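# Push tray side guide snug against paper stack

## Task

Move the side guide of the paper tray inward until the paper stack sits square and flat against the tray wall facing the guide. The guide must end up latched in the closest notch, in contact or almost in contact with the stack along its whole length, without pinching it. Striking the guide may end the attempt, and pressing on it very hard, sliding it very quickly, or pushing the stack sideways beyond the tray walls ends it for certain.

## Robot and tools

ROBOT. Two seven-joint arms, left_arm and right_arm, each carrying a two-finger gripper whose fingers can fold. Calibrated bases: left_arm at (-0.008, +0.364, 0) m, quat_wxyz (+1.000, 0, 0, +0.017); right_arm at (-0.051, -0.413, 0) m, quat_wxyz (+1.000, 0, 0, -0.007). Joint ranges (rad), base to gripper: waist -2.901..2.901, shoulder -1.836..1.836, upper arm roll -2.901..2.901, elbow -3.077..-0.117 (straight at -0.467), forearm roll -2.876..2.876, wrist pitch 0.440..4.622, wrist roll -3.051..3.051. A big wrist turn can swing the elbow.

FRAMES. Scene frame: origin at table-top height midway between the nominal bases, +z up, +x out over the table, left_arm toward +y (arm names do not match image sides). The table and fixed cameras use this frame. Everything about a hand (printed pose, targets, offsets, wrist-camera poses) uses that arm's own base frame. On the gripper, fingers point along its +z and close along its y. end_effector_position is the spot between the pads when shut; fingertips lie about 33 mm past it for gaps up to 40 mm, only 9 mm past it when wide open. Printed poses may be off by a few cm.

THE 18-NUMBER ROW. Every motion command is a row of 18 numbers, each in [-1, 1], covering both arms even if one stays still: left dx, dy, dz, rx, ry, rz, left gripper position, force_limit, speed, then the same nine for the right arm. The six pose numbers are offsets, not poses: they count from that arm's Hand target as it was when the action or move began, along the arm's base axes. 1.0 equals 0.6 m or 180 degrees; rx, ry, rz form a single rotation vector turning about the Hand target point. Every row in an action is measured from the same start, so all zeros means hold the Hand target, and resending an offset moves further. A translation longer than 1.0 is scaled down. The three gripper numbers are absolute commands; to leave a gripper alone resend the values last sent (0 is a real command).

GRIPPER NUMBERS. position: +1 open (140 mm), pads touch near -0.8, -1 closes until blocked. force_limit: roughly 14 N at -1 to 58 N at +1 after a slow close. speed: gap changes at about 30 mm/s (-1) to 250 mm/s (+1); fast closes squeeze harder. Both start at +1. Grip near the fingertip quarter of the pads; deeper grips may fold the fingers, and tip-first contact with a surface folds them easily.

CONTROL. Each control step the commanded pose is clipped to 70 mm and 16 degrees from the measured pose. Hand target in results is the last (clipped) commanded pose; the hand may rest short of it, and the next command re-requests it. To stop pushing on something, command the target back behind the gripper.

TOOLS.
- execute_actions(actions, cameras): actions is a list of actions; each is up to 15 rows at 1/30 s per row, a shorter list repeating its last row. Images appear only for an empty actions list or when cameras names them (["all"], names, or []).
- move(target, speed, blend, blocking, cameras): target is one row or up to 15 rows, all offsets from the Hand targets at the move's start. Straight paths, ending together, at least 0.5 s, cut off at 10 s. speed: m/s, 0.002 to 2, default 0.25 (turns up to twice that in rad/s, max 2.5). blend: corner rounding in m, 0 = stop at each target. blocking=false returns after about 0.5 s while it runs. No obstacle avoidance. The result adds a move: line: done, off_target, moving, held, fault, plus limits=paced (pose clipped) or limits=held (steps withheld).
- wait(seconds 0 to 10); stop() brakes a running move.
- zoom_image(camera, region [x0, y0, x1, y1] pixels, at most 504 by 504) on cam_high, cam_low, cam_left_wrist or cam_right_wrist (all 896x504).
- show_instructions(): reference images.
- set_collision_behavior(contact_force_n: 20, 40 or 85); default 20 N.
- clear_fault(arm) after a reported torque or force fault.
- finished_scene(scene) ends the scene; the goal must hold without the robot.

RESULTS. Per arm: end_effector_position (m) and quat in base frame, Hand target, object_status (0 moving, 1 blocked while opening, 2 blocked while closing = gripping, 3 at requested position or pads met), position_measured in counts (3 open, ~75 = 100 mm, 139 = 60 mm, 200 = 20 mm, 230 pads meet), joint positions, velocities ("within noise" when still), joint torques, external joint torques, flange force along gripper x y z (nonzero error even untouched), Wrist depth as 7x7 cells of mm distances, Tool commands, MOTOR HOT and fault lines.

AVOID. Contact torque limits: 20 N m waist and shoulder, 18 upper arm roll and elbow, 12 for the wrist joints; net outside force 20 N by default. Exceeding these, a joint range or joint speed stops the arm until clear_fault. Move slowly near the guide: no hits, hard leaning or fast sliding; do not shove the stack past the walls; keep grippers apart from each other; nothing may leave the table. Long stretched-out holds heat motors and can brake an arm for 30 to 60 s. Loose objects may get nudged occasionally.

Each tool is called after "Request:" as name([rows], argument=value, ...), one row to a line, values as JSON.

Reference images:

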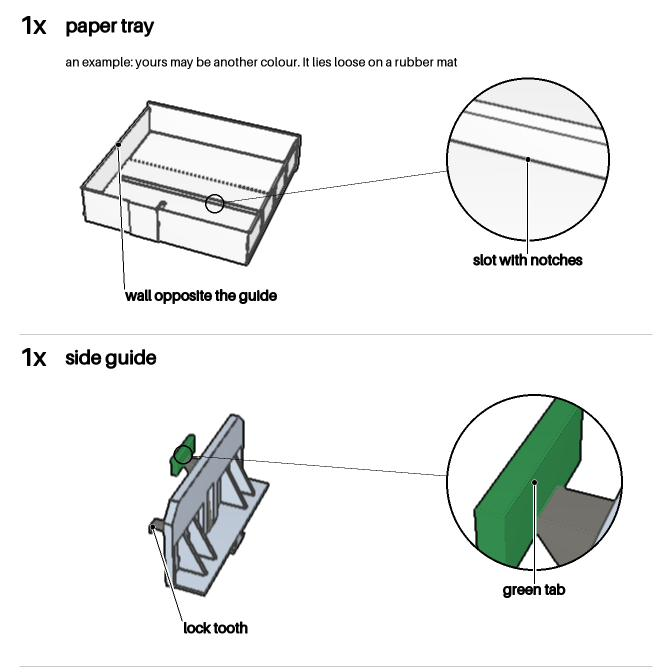

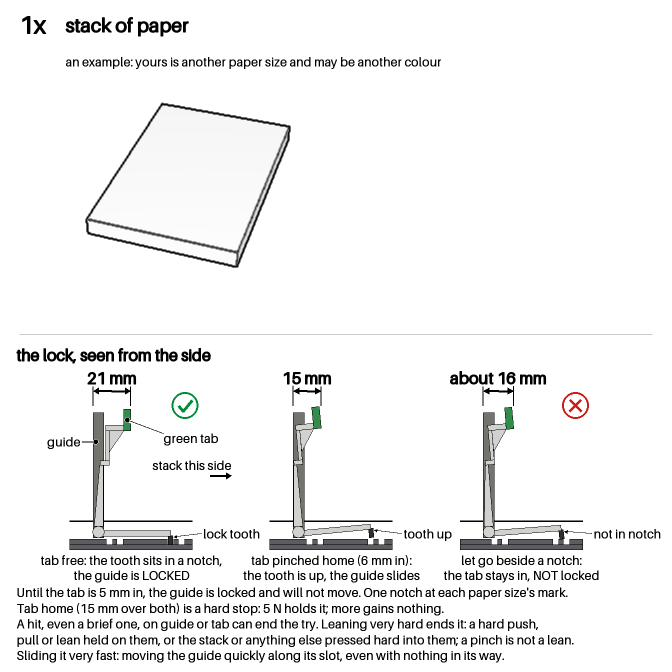

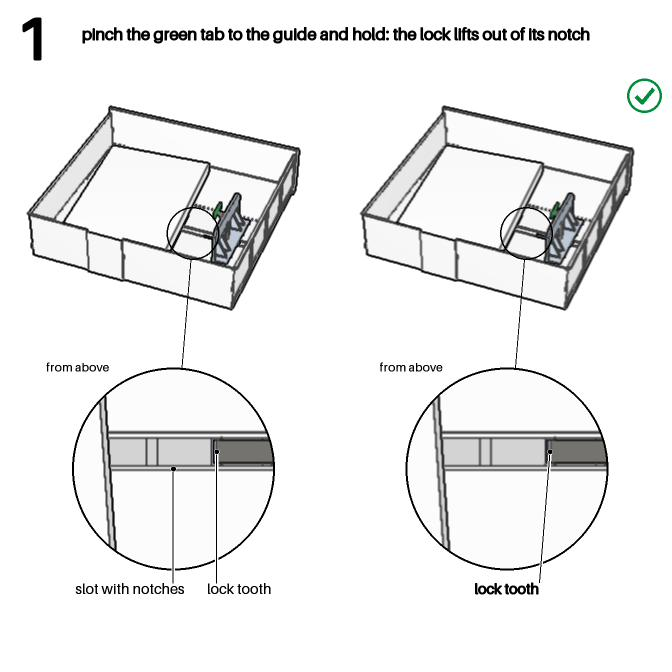

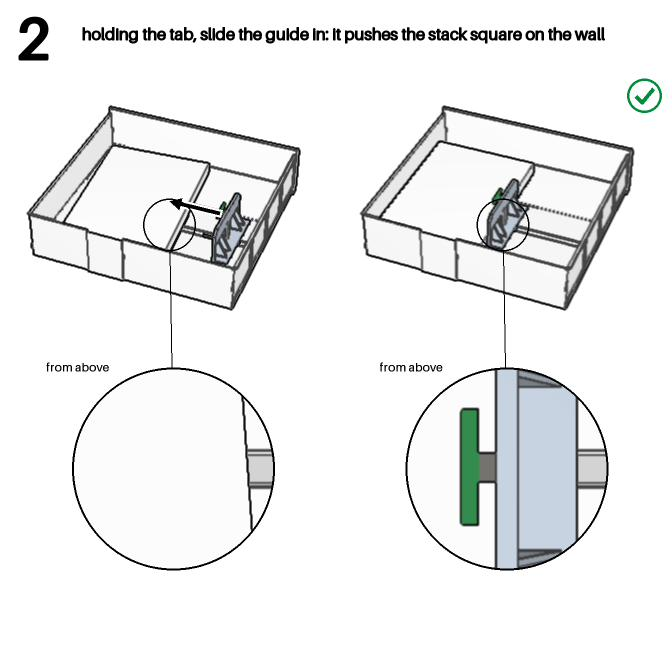

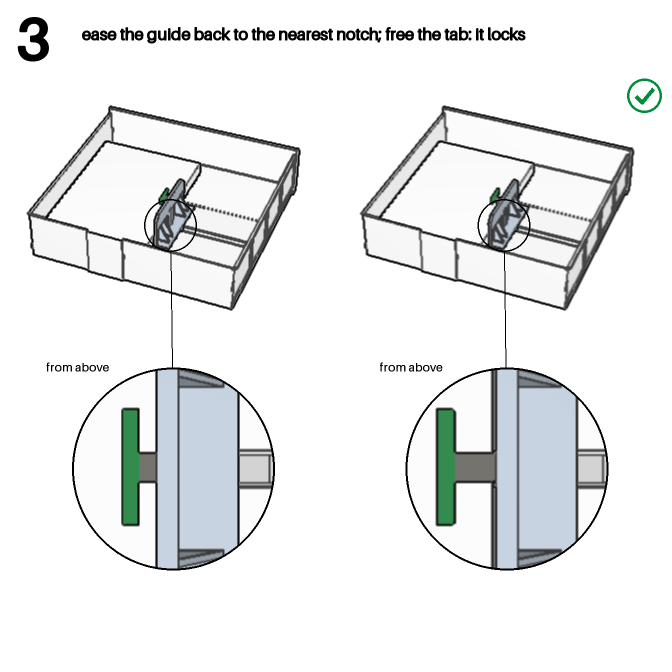

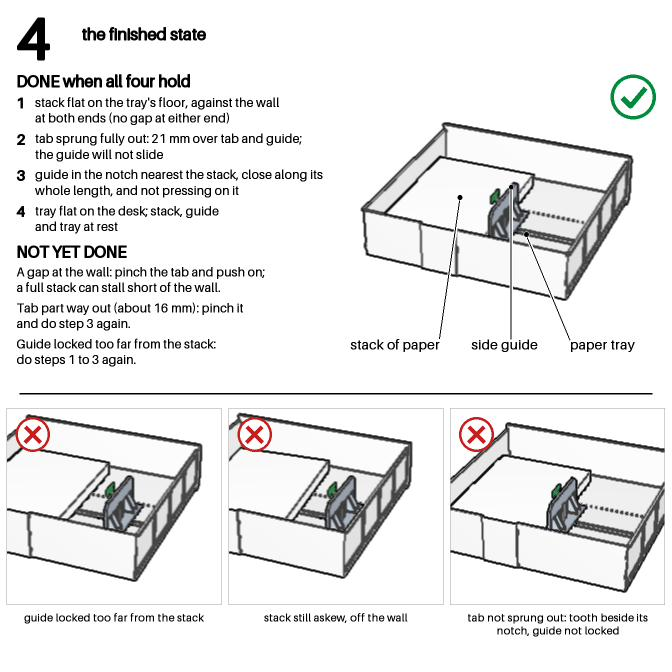

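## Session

Request:
execute_actions(actions=[])

Scene clock: 0.00 s.
left_arm: end_effector_position=(+0.3090, -0.5913, +0.2375) position_measured=3 object_status=3 end_effector_quat_wxyz=(-0.122, -0.559, +0.750, -0.333) | right_arm: end_effector_position=(+0.2387, -0.0283, +0.1689) position_measured=3 object_status=3 end_effector_quat_wxyz=(-0.005, +0.432, +0.580, +0.690)
Joint positions: left_arm=[-1.204 -0.019 0.059 -2.361 -0.851 3.022 -0.041] | right_arm=[-1.243 0.149 -0.164 -2.811 0.805 1.472 0.763]
Joint velocities: within noise
Joint torques (N m): no reading
External joint torques (N m): no reading
Flange force (N): no reading
Wrist depth (mm): cam_left_wrist=[- - - - 427 384 - / - - - - 399 - - / 688 572 520 461 388 - 331 / 678 131 480 419 368 137 312 / - 131 457 407 363 120 101 / - 473 440 391 339 - 95 / - - 374 356 - - -] | cam_right_wrist=[311 447 597 3530 425 - 2365 / 275 377 508 2816 3133 2506 - / 247 330 472 565 2754 2457 2238 / 221 122 435 663 2638 136 2161 / - 113 372 641 2343 127 91 / - 230 314 499 1705 1816 96 / - 206 268 421 1729 1628 -]
Hand target: left_arm +0.3090, -0.5913, +0.2375; -0.122, -0.559, +0.750, -0.333 | right_arm +0.2387, -0.0283, +0.1689; -0.005, +0.432, +0.580, +0.690
Tool commands: left_gripper/position=+1.0 left_gripper/force_limit=+1.0 left_gripper/speed=+1.0 right_gripper/position=+1.0 right_gripper/force_limit=+1.0 right_gripper/speed=+1.0

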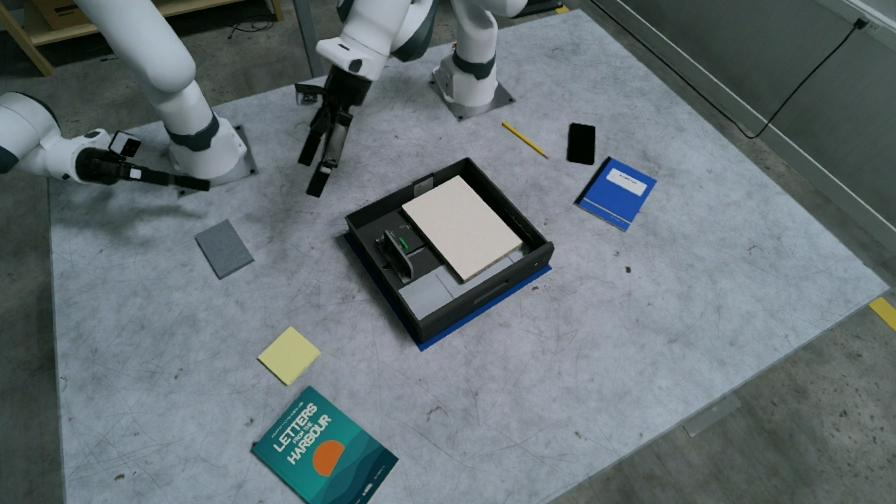

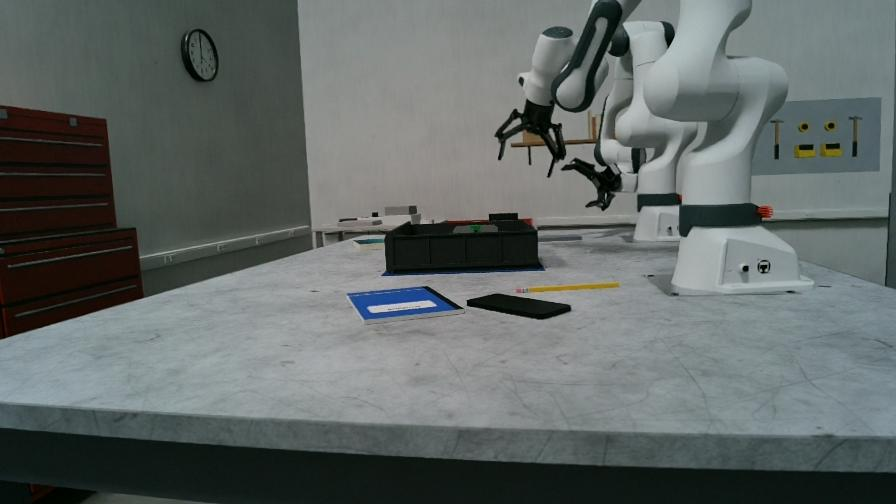

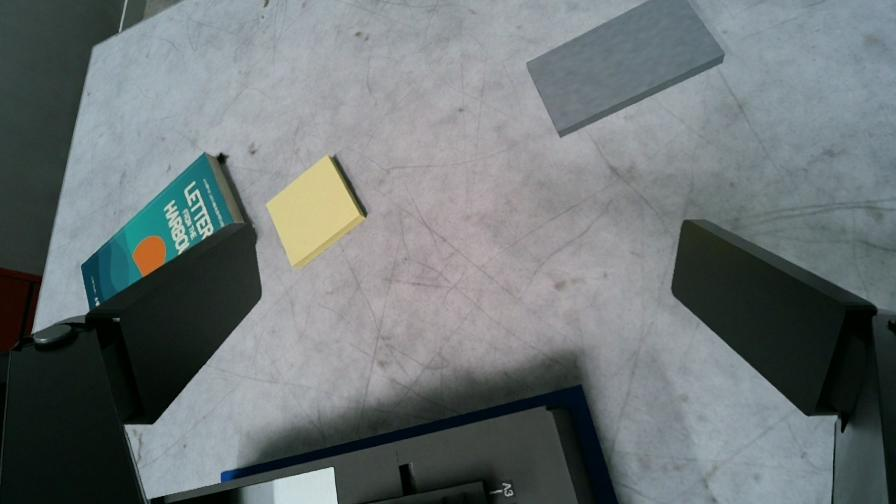

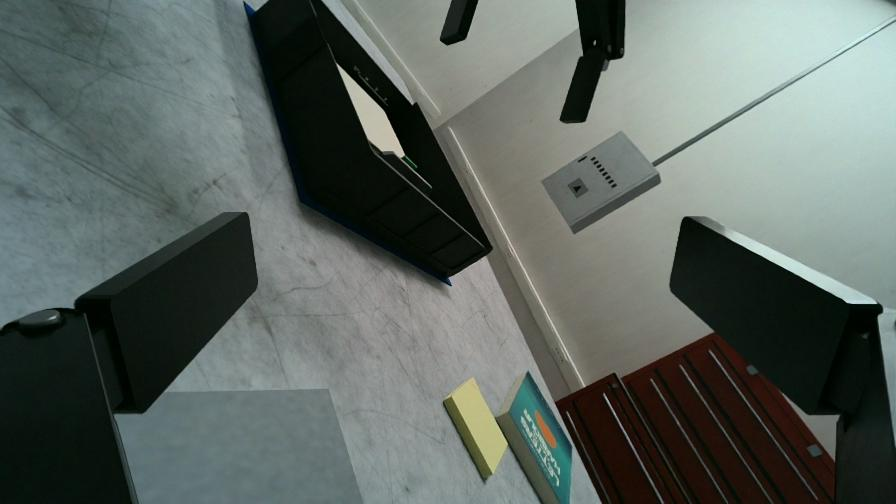

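Request:
move([
  [0.03,0.03,0.19,0,0,0,-0.23,-1,0,0,0,0,0,0,0,1,1,1],
  [0.2,0.25,0.104,0.0915,0.25,0.563,-0.23,-1,0,0,0,0,0,0,0,1,1,1],
], blend=0.05, speed=0.4, cameras=["cam_high","cam_left_wrist"])

Scene clock: 5.43 s.
left_arm: end_effector_position=(+0.4287, -0.4423, +0.3013) position_measured=158 object_status=3 end_effector_quat_wxyz=(+0.002, +1.000, -0.003, +0.001) | right_arm: end_effector_position=(+0.2387, -0.0283, +0.1689) position_measured=3 object_status=3 end_effector_quat_wxyz=(-0.005, +0.432, +0.580, +0.690)
Joint positions: left_arm=[-0.41 0.183 -0.43 -1.643 0.077 1.813 -2.416] | right_arm=[-1.243 0.149 -0.164 -2.811 0.805 1.472 0.763]
Joint velocities: left_arm=[0.001 0 -0.001 0 0 0.001 -0.005] | right_arm=[within noise]
Joint torques (N m): left_arm=[-0.72 -36.38 -1.3 26.18 1.36 2.43 -0.43] | right_arm=[0.15 -22.73 0.21 9.16 0.5 -2.58 -0.06]
External joint torques (N m): left_arm=[-0.72 0.3 0.99 1.17 0.44 -0.2 -0.43] | right_arm=[0.18 -0.94 0.34 0.34 0.07 -0.2 -0.15]
Flange force (N): left_arm=[5.1 6.5 -3.2] | right_arm=[1.7 2.8 0.9]
Wrist depth (mm): cam_left_wrist=[- - - 378 394 - - / - - - - 386 432 - / - 403 380 - - - - / - - 131 - - - - / - - - - 112 - 497 / - - - - - - - / - - - - - - -] | cam_right_wrist=[309 477 607 3133 557 2915 - / 276 379 522 3298 2915 2785 - / 248 329 473 803 2754 2161 2106 / 221 122 437 658 - 136 2199 / - 113 370 579 - 127 91 / - 230 311 503 1885 1765 96 / - 206 268 422 727 1671 -]
Hand target: left_arm +0.4290, -0.4413, +0.2999; +0.000, +1.000, +0.000, +0.000 | right_arm +0.2387, -0.0283, +0.1689; -0.005, +0.432, +0.580, +0.690
Off the commanded pose: left_arm 0.002 m, 0 deg | right_arm 0.000 m, 0 deg.
move: done; limits=paced
Images, in order (width x height): cam_high 896x504, cam_left_wrist 896x504.

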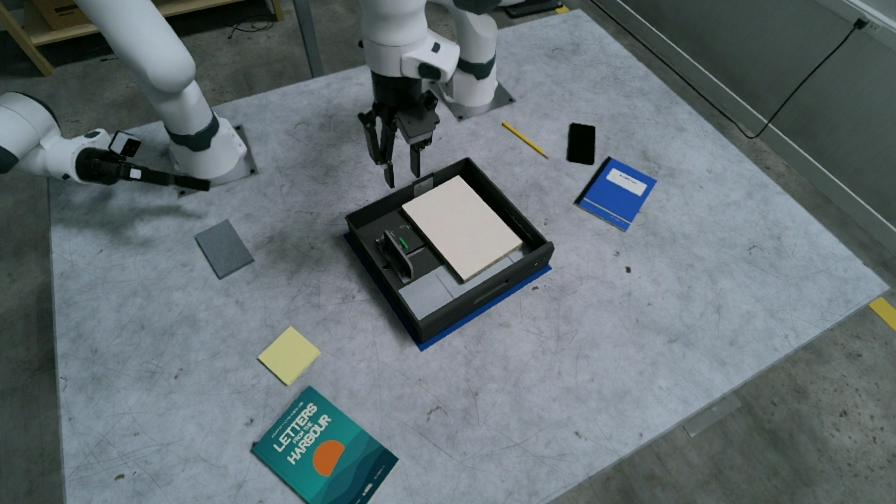

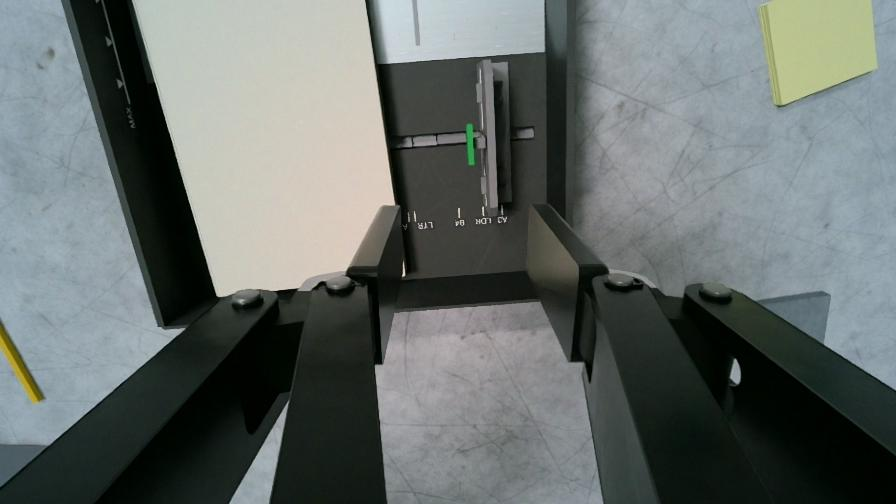

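Request:
move(target=[0.024,-0.0297,-0.2915,0,0,0.029,-0.23,-1,0,0,0,0,0,0,0,1,1,1], cameras=["cam_left_wrist"])

Scene clock: 7.70 s.
left_arm: end_effector_position=(+0.4421, -0.4588, +0.1240) position_measured=158 object_status=3 end_effector_quat_wxyz=(-0.001, +0.999, +0.043, -0.002) | right_arm: end_effector_position=(+0.2387, -0.0283, +0.1689) position_measured=3 object_status=3 end_effector_quat_wxyz=(-0.005, +0.432, +0.580, +0.690)
Joint positions: left_arm=[-0.463 0.389 -0.377 -1.823 0.168 2.178 -2.567] | right_arm=[-1.243 0.149 -0.164 -2.811 0.805 1.472 0.763]
Joint velocities: left_arm=[0 0.002 0.001 -0.001 0 0 -0.007] | right_arm=[within noise]
Joint torques (N m): left_arm=[-0.7 -42.61 -3.15 24.57 1.15 2.73 -0.43] | right_arm=[0.24 -22.79 0.28 9.14 0.49 -2.57 -0.03]
External joint torques (N m): left_arm=[-0.72 -0.27 1.13 0.99 0.37 0.14 -0.43] | right_arm=[0.22 -1.08 0.36 0.39 0.08 -0.17 -0.12]
Flange force (N): left_arm=[2.2 4.5 0.0] | right_arm=[2.0 3.3 1.0]
Wrist depth (mm): cam_left_wrist=[193 192 212 215 216 237 242 / 200 202 223 224 222 246 250 / 209 214 235 230 236 261 264 / 223 221 130 183 195 - - / 233 94 - - 114 - - / - - - - - - - / - - - - - - -] | cam_right_wrist=[310 447 600 - 507 2666 2532 / 275 378 514 591 562 2638 2300 / 248 320 473 568 2558 2558 2258 / 221 122 438 676 2321 127 2005 / - 113 370 646 2279 127 91 / - 230 314 493 1857 1843 96 / - 205 269 423 870 1660 -]
Hand target: left_arm +0.4434, -0.4591, +0.1250; +0.000, +0.999, +0.046, +0.000 | right_arm +0.2387, -0.0283, +0.1689; -0.005, +0.432, +0.580, +0.690
Off the commanded pose: left_arm 0.002 m, 0 deg | right_arm 0.000 m, 0 deg.
move: done
Images, in order (width x height): cam_left_wrist 896x504.

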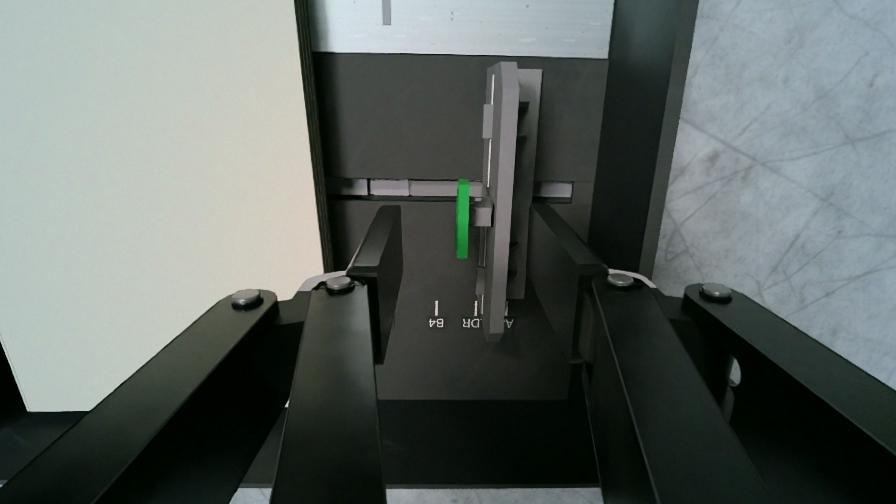

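Request:
move([
  [0.001,-0.0137,-0.038,0,0,0,-0.23,-1,0,0,0,0,0,0,0,1,1,1],
  [0.001,-0.0137,-0.038,0,0,0,-1,-1,-1,0,0,0,0,0,0,1,1,1],
], speed=0.08, cameras=["cam_left_wrist"])

Scene clock: 10.30 s.
left_arm: end_effector_position=(+0.4433, -0.4691, +0.1029) position_measured=208 object_status=2 end_effector_quat_wxyz=(+0.002, +0.999, +0.043, +0.000) | right_arm: end_effector_position=(+0.2387, -0.0283, +0.1689) position_measured=3 object_status=3 end_effector_quat_wxyz=(-0.005, +0.432, +0.580, +0.690)
Joint positions: left_arm=[-0.487 0.436 -0.363 -1.812 0.187 2.217 -2.588] | right_arm=[-1.243 0.149 -0.164 -2.811 0.805 1.472 0.763]
Joint torques (N m): left_arm=[-0.08 -43.01 -3.05 23.79 0.92 2.42 -0.35] | right_arm=[0.12 -22.76 0.25 9.23 0.48 -2.57 -0.01]
External joint torques (N m): left_arm=[-0.21 0.39 1.43 0.61 0.16 -0.16 -0.35] | right_arm=[0.16 -0.98 0.4 0.43 0.06 -0.18 -0.11]
Flange force (N): left_arm=[2.9 4.2 0.6] | right_arm=[1.6 3.1 0.7]
Wrist depth (mm): cam_left_wrist=[172 173 194 196 197 217 - / 181 180 204 206 208 156 - / 192 191 210 213 215 - - / 200 203 226 163 209 - - / 211 212 - - - - 273 / 221 - - - - - - / - - - - - - -] | cam_right_wrist=[309 444 593 - 505 3213 2532 / 277 377 525 567 552 2506 1958 / 247 329 469 580 2638 2457 2180 / 222 122 437 658 3213 136 1913 / - 113 370 638 2482 127 91 / - 231 313 500 1857 1790 95 / - 207 268 424 873 1682 -]
Hand target: left_arm +0.4440, -0.4674, +0.1022; +0.000, +0.999, +0.046, +0.000 | right_arm +0.2387, -0.0283, +0.1689; -0.005, +0.432, +0.580, +0.690
Off the commanded pose: left_arm 0.002 m, 0 deg | right_arm 0.000 m, 0 deg.
move: done
Images, in order (width x height): cam_left_wrist 896x504.

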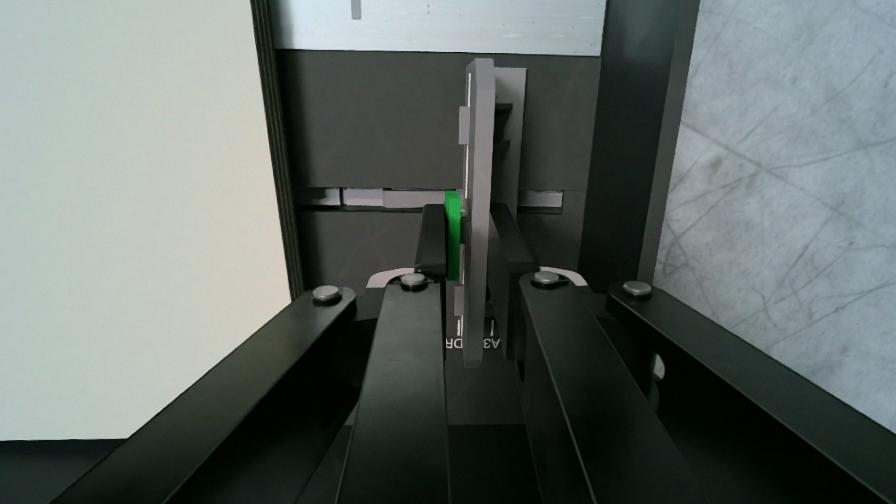

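Request:
move(target=[-0.0128,0.1395,0,0,0,0,-1,-1,-1,0,0,0,0,0,0,1,1,1], speed=0.05, cameras=["cam_left_wrist"])

Scene clock: 13.17 s.
left_arm: end_effector_position=(+0.4363, -0.3846, +0.1020) position_measured=208 object_status=2 end_effector_quat_wxyz=(-0.001, +0.999, +0.044, +0.001) | right_arm: end_effector_position=(+0.2387, -0.0283, +0.1689) position_measured=3 object_status=3 end_effector_quat_wxyz=(-0.005, +0.432, +0.580, +0.690)
Joint positions: left_arm=[-0.363 0.257 -0.372 -2.074 0.129 2.311 -2.47] | right_arm=[-1.243 0.149 -0.164 -2.811 0.805 1.472 0.763]
Joint velocities: left_arm=[0 0.001 0 -0.001 -0.001 0.001 0.005] | right_arm=[within noise]
Joint torques (N m): left_arm=[0.89 -37.96 -1.83 22.48 0.12 2.51 -0.28] | right_arm=[0.11 -22.76 0.31 9.2 0.49 -2.56 0]
External joint torques (N m): left_arm=[0.91 -0.6 0.99 -0.19 -0.59 -0.12 -0.28] | right_arm=[0.15 -1.04 0.44 0.42 0.07 -0.17 -0.09]
Flange force (N): left_arm=[-1.1 -3.0 -1.4] | right_arm=[1.8 3.2 0.9]
Wrist depth (mm): cam_left_wrist=[173 174 177 177 197 198 188 / - 182 183 184 207 208 189 / - 191 193 193 214 218 172 / 198 201 203 162 232 228 172 / - 211 - - - 89 187 / - - - - - - - / - - - - - - -] | cam_right_wrist=[298 464 630 593 556 2915 2238 / 275 382 505 614 3481 2106 2321 / 249 330 472 731 2611 2482 2258 / 222 122 421 631 2638 127 1857 / - 113 372 586 2816 127 91 / - 231 314 510 1694 1729 96 / - 205 270 419 1729 1660 -]
Hand target: left_arm +0.4363, -0.3837, +0.1022; +0.000, +0.999, +0.046, +0.000 | right_arm +0.2387, -0.0283, +0.1689; -0.005, +0.432, +0.580, +0.690
Off the commanded pose: left_arm 0.001 m, 0 deg | right_arm 0.000 m, 0 deg.
move: done
Images, in order (width x height): cam_left_wrist 896x504.

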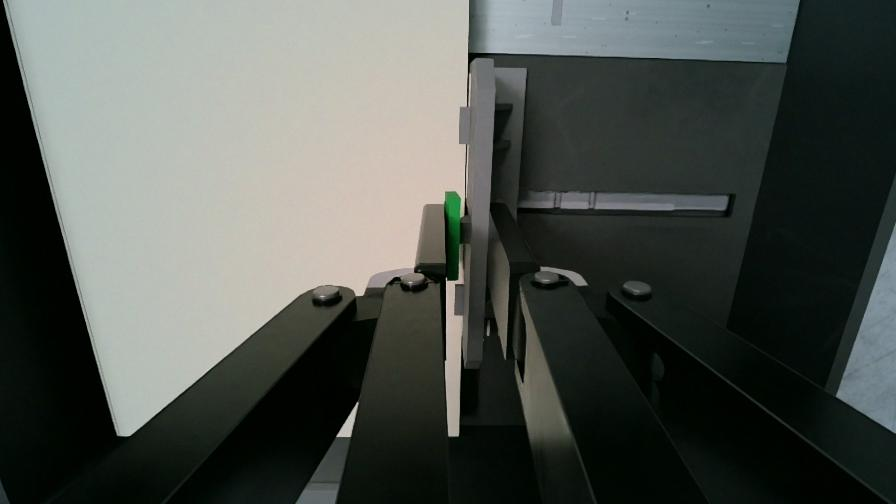

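Request:
move(target=[-0.0024,0.0266,0,0,0,0,-1,-1,-1,0,0,0,0,0,0,1,1,1], speed=0.03, cameras=["cam_left_wrist","cam_high"])

Request:
zoom_image(camera="cam_high", region=[340, 130, 580, 350])

Scene clock: 14.57 s.
left_arm: end_effector_position=(+0.4349, -0.3692, +0.1019) position_measured=208 object_status=2 end_effector_quat_wxyz=(+0.000, +0.999, +0.043, +0.001) | right_arm: end_effector_position=(+0.2387, -0.0283, +0.1689) position_measured=3 object_status=3 end_effector_quat_wxyz=(-0.005, +0.432, +0.580, +0.690)
Joint positions: left_arm=[-0.341 0.226 -0.372 -2.118 0.114 2.327 -2.441] | right_arm=[-1.243 0.149 -0.164 -2.811 0.805 1.472 0.763]
Joint velocities: left_arm=[0.001 0.001 0.001 0 -0.001 0 0.005] | right_arm=[within noise]
Joint torques (N m): left_arm=[0.97 -37.24 -1.17 22.29 0.06 2.29 -0.19] | right_arm=[0.07 -22.8 0.31 9.15 0.5 -2.58 -0.05]
External joint torques (N m): left_arm=[1.12 -1.03 1.41 -0.21 -0.63 -0.34 -0.19] | right_arm=[0.05 -1.11 0.38 0.45 0.09 -0.18 -0.14]
Flange force (N): left_arm=[-1.4 -4.3 -2.7] | right_arm=[2.1 3.3 0.8]
Wrist depth (mm): cam_left_wrist=[172 174 173 179 198 198 197 / 181 181 186 184 206 209 206 / 188 189 193 193 219 218 208 / - 205 201 166 225 230 207 / - 211 - - - - 197 / - - - - - - - / - - - - - - -] | cam_right_wrist=[310 447 600 601 608 3255 2343 / 275 379 515 631 3255 - 2558 / 248 328 473 824 2666 2915 - / 221 122 518 661 2724 127 - / - 113 369 681 2457 127 91 / - 231 314 504 1857 1753 96 / - 206 270 422 1638 1682 -]
Hand target: left_arm +0.4349, -0.3677, +0.1022; +0.000, +0.999, +0.046, +0.000 | right_arm +0.2387, -0.0283, +0.1689; -0.005, +0.432, +0.580, +0.690
Off the commanded pose: left_arm 0.002 m, 0 deg | right_arm 0.000 m, 0 deg.
move: done
Images, in order (width x height): cam_high 896x504, cam_left_wrist 896x504.

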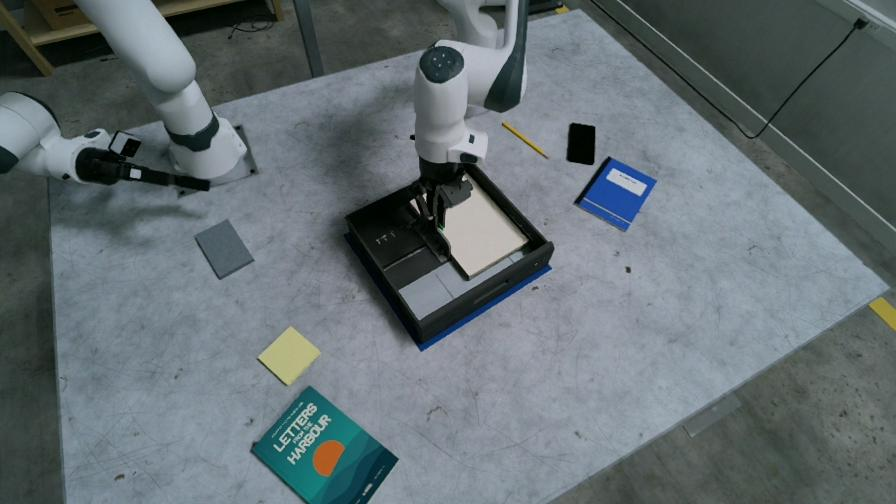

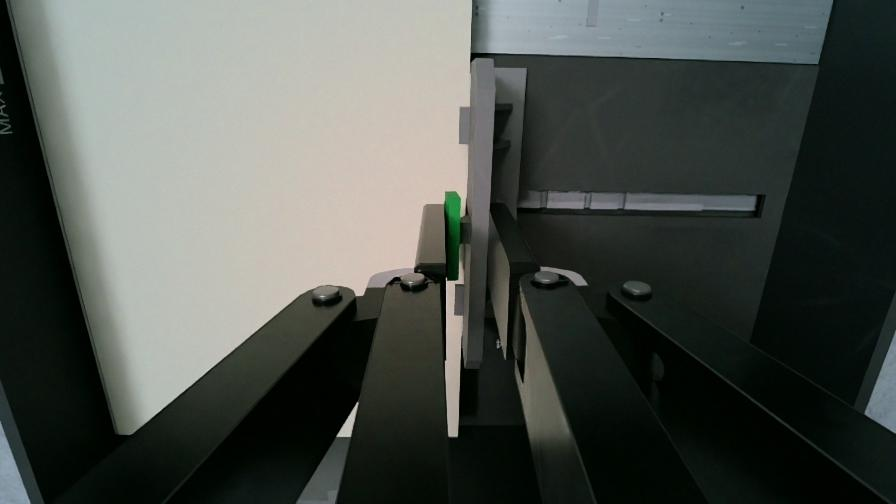

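Scaled by 2.100.

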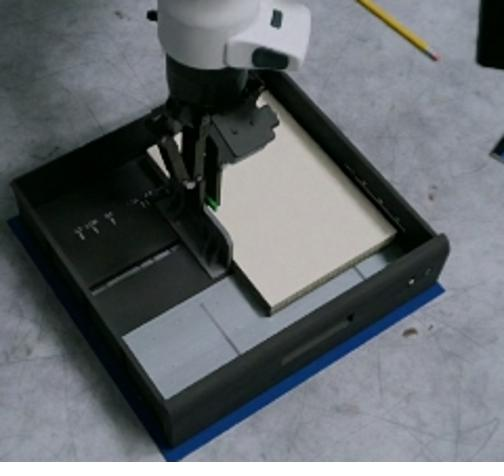

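Request:
move(target=[-0.0015,0.0166,0,0,0,0,-1,-1,-1,0,0,0,0,0,0,1,1,1], speed=0.02, cameras=["cam_left_wrist"])

Scene clock: 15.73 s.
left_arm: end_effector_position=(+0.4334, -0.3644, +0.1017) position_measured=208 object_status=2 end_effector_quat_wxyz=(+0.004, +0.999, +0.041, +0.002) | right_arm: end_effector_position=(+0.2387, -0.0283, +0.1689) position_measured=3 object_status=3 end_effector_quat_wxyz=(-0.005, +0.432, +0.580, +0.690)
Joint positions: left_arm=[-0.333 0.209 -0.372 -2.143 0.103 2.344 -2.423] | right_arm=[-1.243 0.149 -0.164 -2.811 0.805 1.472 0.763]
Joint velocities: left_arm=[0 -0.001 0 -0.001 -0.001 0 0.004] | right_arm=[within noise]
Joint torques (N m): left_arm=[2.62 -38.23 0.69 21.42 0.58 1.03 -0.19] | right_arm=[0.17 -22.75 0.27 9.19 0.47 -2.57 -0.03]
External joint torques (N m): left_arm=[2.69 -2.8 2.99 -0.97 -0.11 -1.61 -0.19] | right_arm=[0.18 -0.97 0.38 0.34 0.05 -0.18 -0.13]
Flange force (N): left_arm=[-3.7 -10.3 -7.6] | right_arm=[1.8 2.9 0.9]
Wrist depth (mm): cam_left_wrist=[170 173 175 178 198 199 199 / 181 182 183 184 209 209 208 / 189 190 192 192 216 221 192 / 196 202 203 163 230 232 191 / 210 208 - - - - 181 / - - - - - - 190 / - - - - - - -] | cam_right_wrist=[310 450 600 603 579 2387 - / 276 376 504 633 - 2387 - / 248 329 473 3173 2785 2279 1857 / 221 122 432 644 3020 127 1974 / - 113 370 644 2387 127 91 / - 231 314 497 1989 1790 95 / - 206 268 416 1741 1628 -]
Hand target: left_arm +0.4340, -0.3577, +0.1022; +0.000, +0.999, +0.046, +0.000 | right_arm +0.2387, -0.0283, +0.1689; -0.005, +0.432, +0.580, +0.690
Off the commanded pose: left_arm 0.007 m, 1 deg | right_arm 0.000 m, 0 deg.
move: off_target (left_arm)
Images, in order (width x height): cam_left_wrist 896x504.

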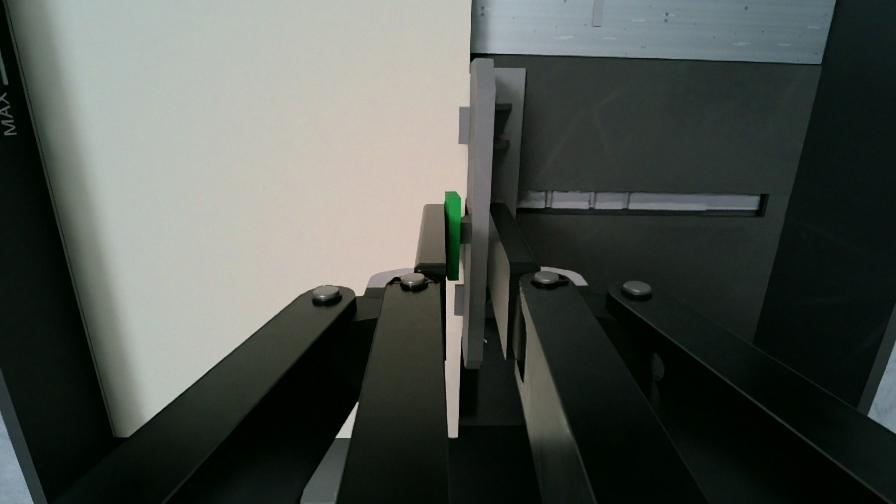

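Request:
move([
  [0.0017,-0.0187,0,0,0,0,-1,-1,-1,0,0,0,0,0,0,1,1,1],
  [0.0017,-0.0187,0,0,0,0,-0.53,-1,-1,0,0,0,0,0,0,1,1,1],
], speed=0.02, cameras=["cam_left_wrist"])

Request:
move(target=[-0.0015,0.0168,0,0,0,0,-0.53,-1,-1,0,0,0,0,0,0,1,1,1], speed=0.012, cameras=["cam_left_wrist"])

Request:
zoom_image(camera="cam_left_wrist", region=[380, 40, 560, 380])

Scene clock: 17.57 s.
left_arm: end_effector_position=(+0.4347, -0.3692, +0.1024) position_measured=196 object_status=3 end_effector_quat_wxyz=(+0.001, +0.999, +0.043, +0.000) | right_arm: end_effector_position=(+0.2387, -0.0283, +0.1689) position_measured=3 object_status=3 end_effector_quat_wxyz=(-0.005, +0.432, +0.580, +0.690)
Joint positions: left_arm=[-0.343 0.225 -0.37 -2.118 0.11 2.326 -2.436] | right_arm=[-1.243 0.149 -0.164 -2.811 0.805 1.472 0.763]
Joint velocities: left_arm=[0 -0.001 -0.001 -0.001 0.001 -0.002 -0.007] | right_arm=[within noise]
Joint torques (N m): left_arm=[-0.53 -36.23 -1.66 23.45 0.92 2.57 -0.36] | right_arm=[0.22 -22.75 0.23 9.09 0.46 -2.58 0]
External joint torques (N m): left_arm=[-0.56 -0.23 0.71 1.01 0.23 -0.03 -0.36] | right_arm=[0.25 -1.05 0.35 0.37 0.05 -0.18 -0.1]
Flange force (N): left_arm=[2.4 3.7 -0.3] | right_arm=[2.0 3.2 1.0]
Wrist depth (mm): cam_left_wrist=[173 173 176 196 198 199 195 / - 181 183 179 - 208 205 / - 193 195 - 216 225 187 / 199 201 202 160 228 232 194 / - 210 - 172 - - 195 / - - - - - - - / - - - - - - -] | cam_right_wrist=[311 384 601 586 553 3133 2180 / 276 368 512 631 - - - / 248 328 476 814 3057 2258 2695 / 221 122 408 760 - 136 1989 / - 113 370 611 2949 127 91 / - 230 315 474 1885 1778 95 / - 206 269 418 1671 1671 -]
Hand target: left_arm +0.4350, -0.3690, +0.1022; +0.000, +0.999, +0.046, +0.000 | right_arm +0.2387, -0.0283, +0.1689; -0.005, +0.432, +0.580, +0.690
Off the commanded pose: left_arm 0.000 m, 0 deg | right_arm 0.000 m, 0 deg.
move: done
Images, in order (width x height): cam_left_wrist 896x504.

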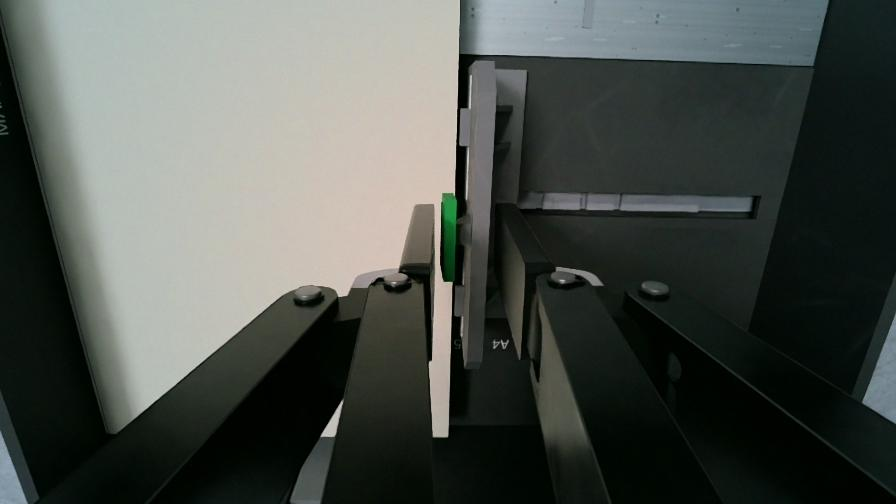

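Scene clock: 18.73 s.
left_arm: end_effector_position=(+0.4330, -0.3615, +0.1016) position_measured=196 object_status=3 end_effector_quat_wxyz=(+0.000, +0.999, +0.046, +0.000) | right_arm: end_effector_position=(+0.2387, -0.0283, +0.1689) position_measured=3 object_status=3 end_effector_quat_wxyz=(-0.005, +0.432, +0.580, +0.690)
Joint positions: left_arm=[-0.333 0.209 -0.37 -2.142 0.104 2.335 -2.431] | right_arm=[-1.243 0.149 -0.164 -2.811 0.805 1.472 0.763]
Joint velocities: left_arm=[0.002 0 0 -0.002 0.001 0.003 0.005] | right_arm=[within noise]
Joint torques (N m): left_arm=[1.63 -37.02 -0.36 22.41 0.6 2.24 0.08] | right_arm=[0.19 -22.67 0.25 9.18 0.49 -2.57 -0.01]
External joint torques (N m): left_arm=[1.69 -1.58 1.91 0.06 -0.09 -0.37 0.08] | right_arm=[0.11 -0.92 0.26 0.39 0.06 -0.16 -0.11]
Flange force (N): left_arm=[-0.5 -5.4 -3.6] | right_arm=[1.7 2.8 0.6]
Wrist depth (mm): cam_left_wrist=[173 172 174 177 198 199 199 / 182 182 183 183 207 208 210 / 190 191 192 193 215 218 213 / 199 198 201 164 230 233 204 / - 211 - 176 - - 203 / - - - - - - - / - - - - - - -] | cam_right_wrist=[291 428 639 601 3633 - - / 276 378 498 605 3255 2584 2258 / 248 327 475 594 2506 - 2180 / 222 122 434 718 2638 127 107 / - 113 407 643 2071 127 91 / - 230 321 487 1989 1765 95 / - 205 268 423 1617 1671 -]
Hand target: left_arm +0.4341, -0.3589, +0.1022; +0.000, +0.999, +0.046, +0.000 | right_arm +0.2387, -0.0283, +0.1689; -0.005, +0.432, +0.580, +0.690
Off the commanded pose: left_arm 0.003 m, 0 deg | right_arm 0.000 m, 0 deg.
move: done
Images, in order (width x height): cam_left_wrist 896x504.

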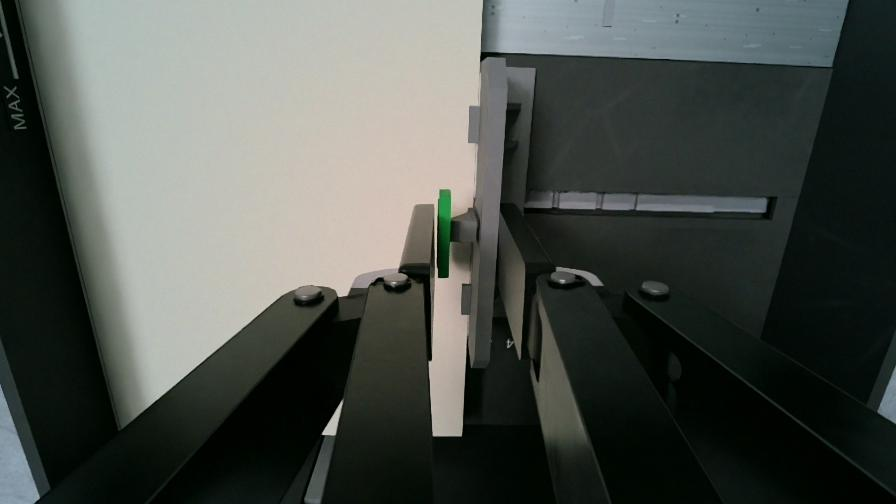

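Scaled by 1.482.

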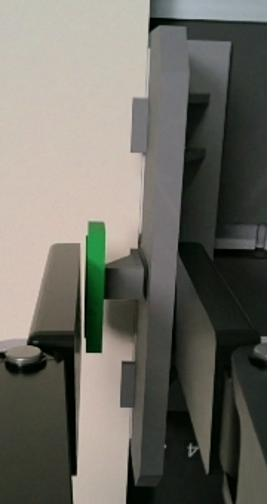

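Request:
move([
  [0.0005,-0.009,0,0,0,0,-0.4,-1,-1,0,0,0,0,0,0,1,1,1],
  [0.0005,-0.009,0.15,0,0,0,-0.4,-1,-1,0,0,0,0,0,0,1,1,1],
], speed=[0.03,0.15], cameras=["cam_left_wrist"])

Scene clock: 21.00 s.
left_arm: end_effector_position=(+0.4354, -0.3647, +0.1930) position_measured=179 object_status=3 end_effector_quat_wxyz=(+0.000, +0.999, +0.048, +0.002) | right_arm: end_effector_position=(+0.2387, -0.0283, +0.1689) position_measured=3 object_status=3 end_effector_quat_wxyz=(-0.005, +0.432, +0.580, +0.690)
Joint positions: left_arm=[-0.327 0.088 -0.38 -2.038 0.041 2.123 -2.395] | right_arm=[-1.243 0.149 -0.164 -2.811 0.805 1.472 0.763]
Joint velocities: left_arm=[0.001 0.001 0.001 0.001 -0.002 -0.004 0.003] | right_arm=[within noise]
Joint torques (N m): left_arm=[-0.18 -33.36 -0.49 25.02 0.39 2.4 0.19] | right_arm=[0.12 -22.68 0.31 9.15 0.48 -2.59 -0.01]
External joint torques (N m): left_arm=[-0.27 -0.22 0.39 0.83 -0.43 -0.22 0.19] | right_arm=[0.09 -0.98 0.37 0.4 0.06 -0.19 -0.11]
Flange force (N): left_arm=[1.7 1.1 -2.2] | right_arm=[1.8 3.0 0.7]
Wrist depth (mm): cam_left_wrist=[- 255 - 277 282 282 232 / - 264 273 274 285 299 322 / - - 283 280 318 305 - / - - 299 146 - 274 - / 376 - - 124 - - 376 / - - - - - - - / - - - - - - -] | cam_right_wrist=[311 446 748 622 587 3342 - / 277 382 510 - - 2724 2387 / 247 328 477 769 2638 - - / 221 122 404 681 - 136 2054 / - 113 370 683 2199 127 91 / - 229 314 506 1913 1803 96 / - 205 268 408 879 1617 -]
Hand target: left_arm +0.4344, -0.3643, +0.1922; +0.000, +0.999, +0.046, +0.000 | right_arm +0.2387, -0.0283, +0.1689; -0.005, +0.432, +0.580, +0.690
Off the commanded pose: left_arm 0.001 m, 0 deg | right_arm 0.000 m, 0 deg.
move: done
Images, in order (width x height): cam_left_wrist 896x504.

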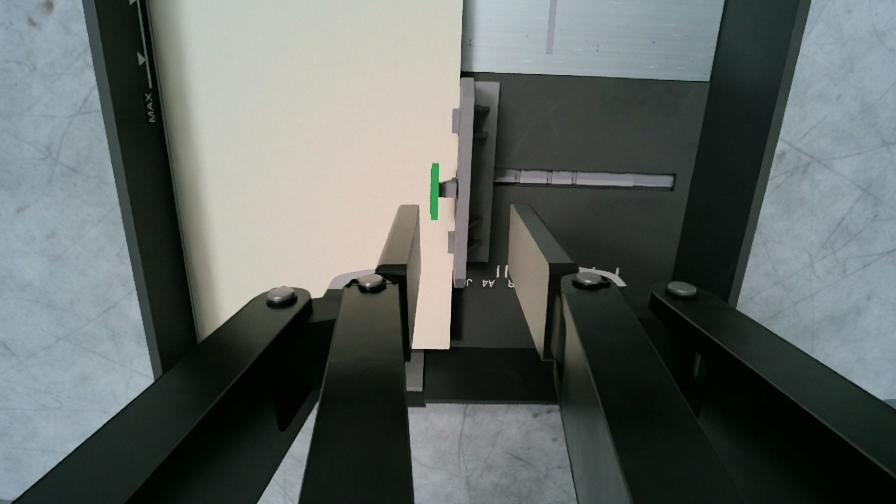

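Request:
finished_scene(scene=2)

The scene is finished: the task was done.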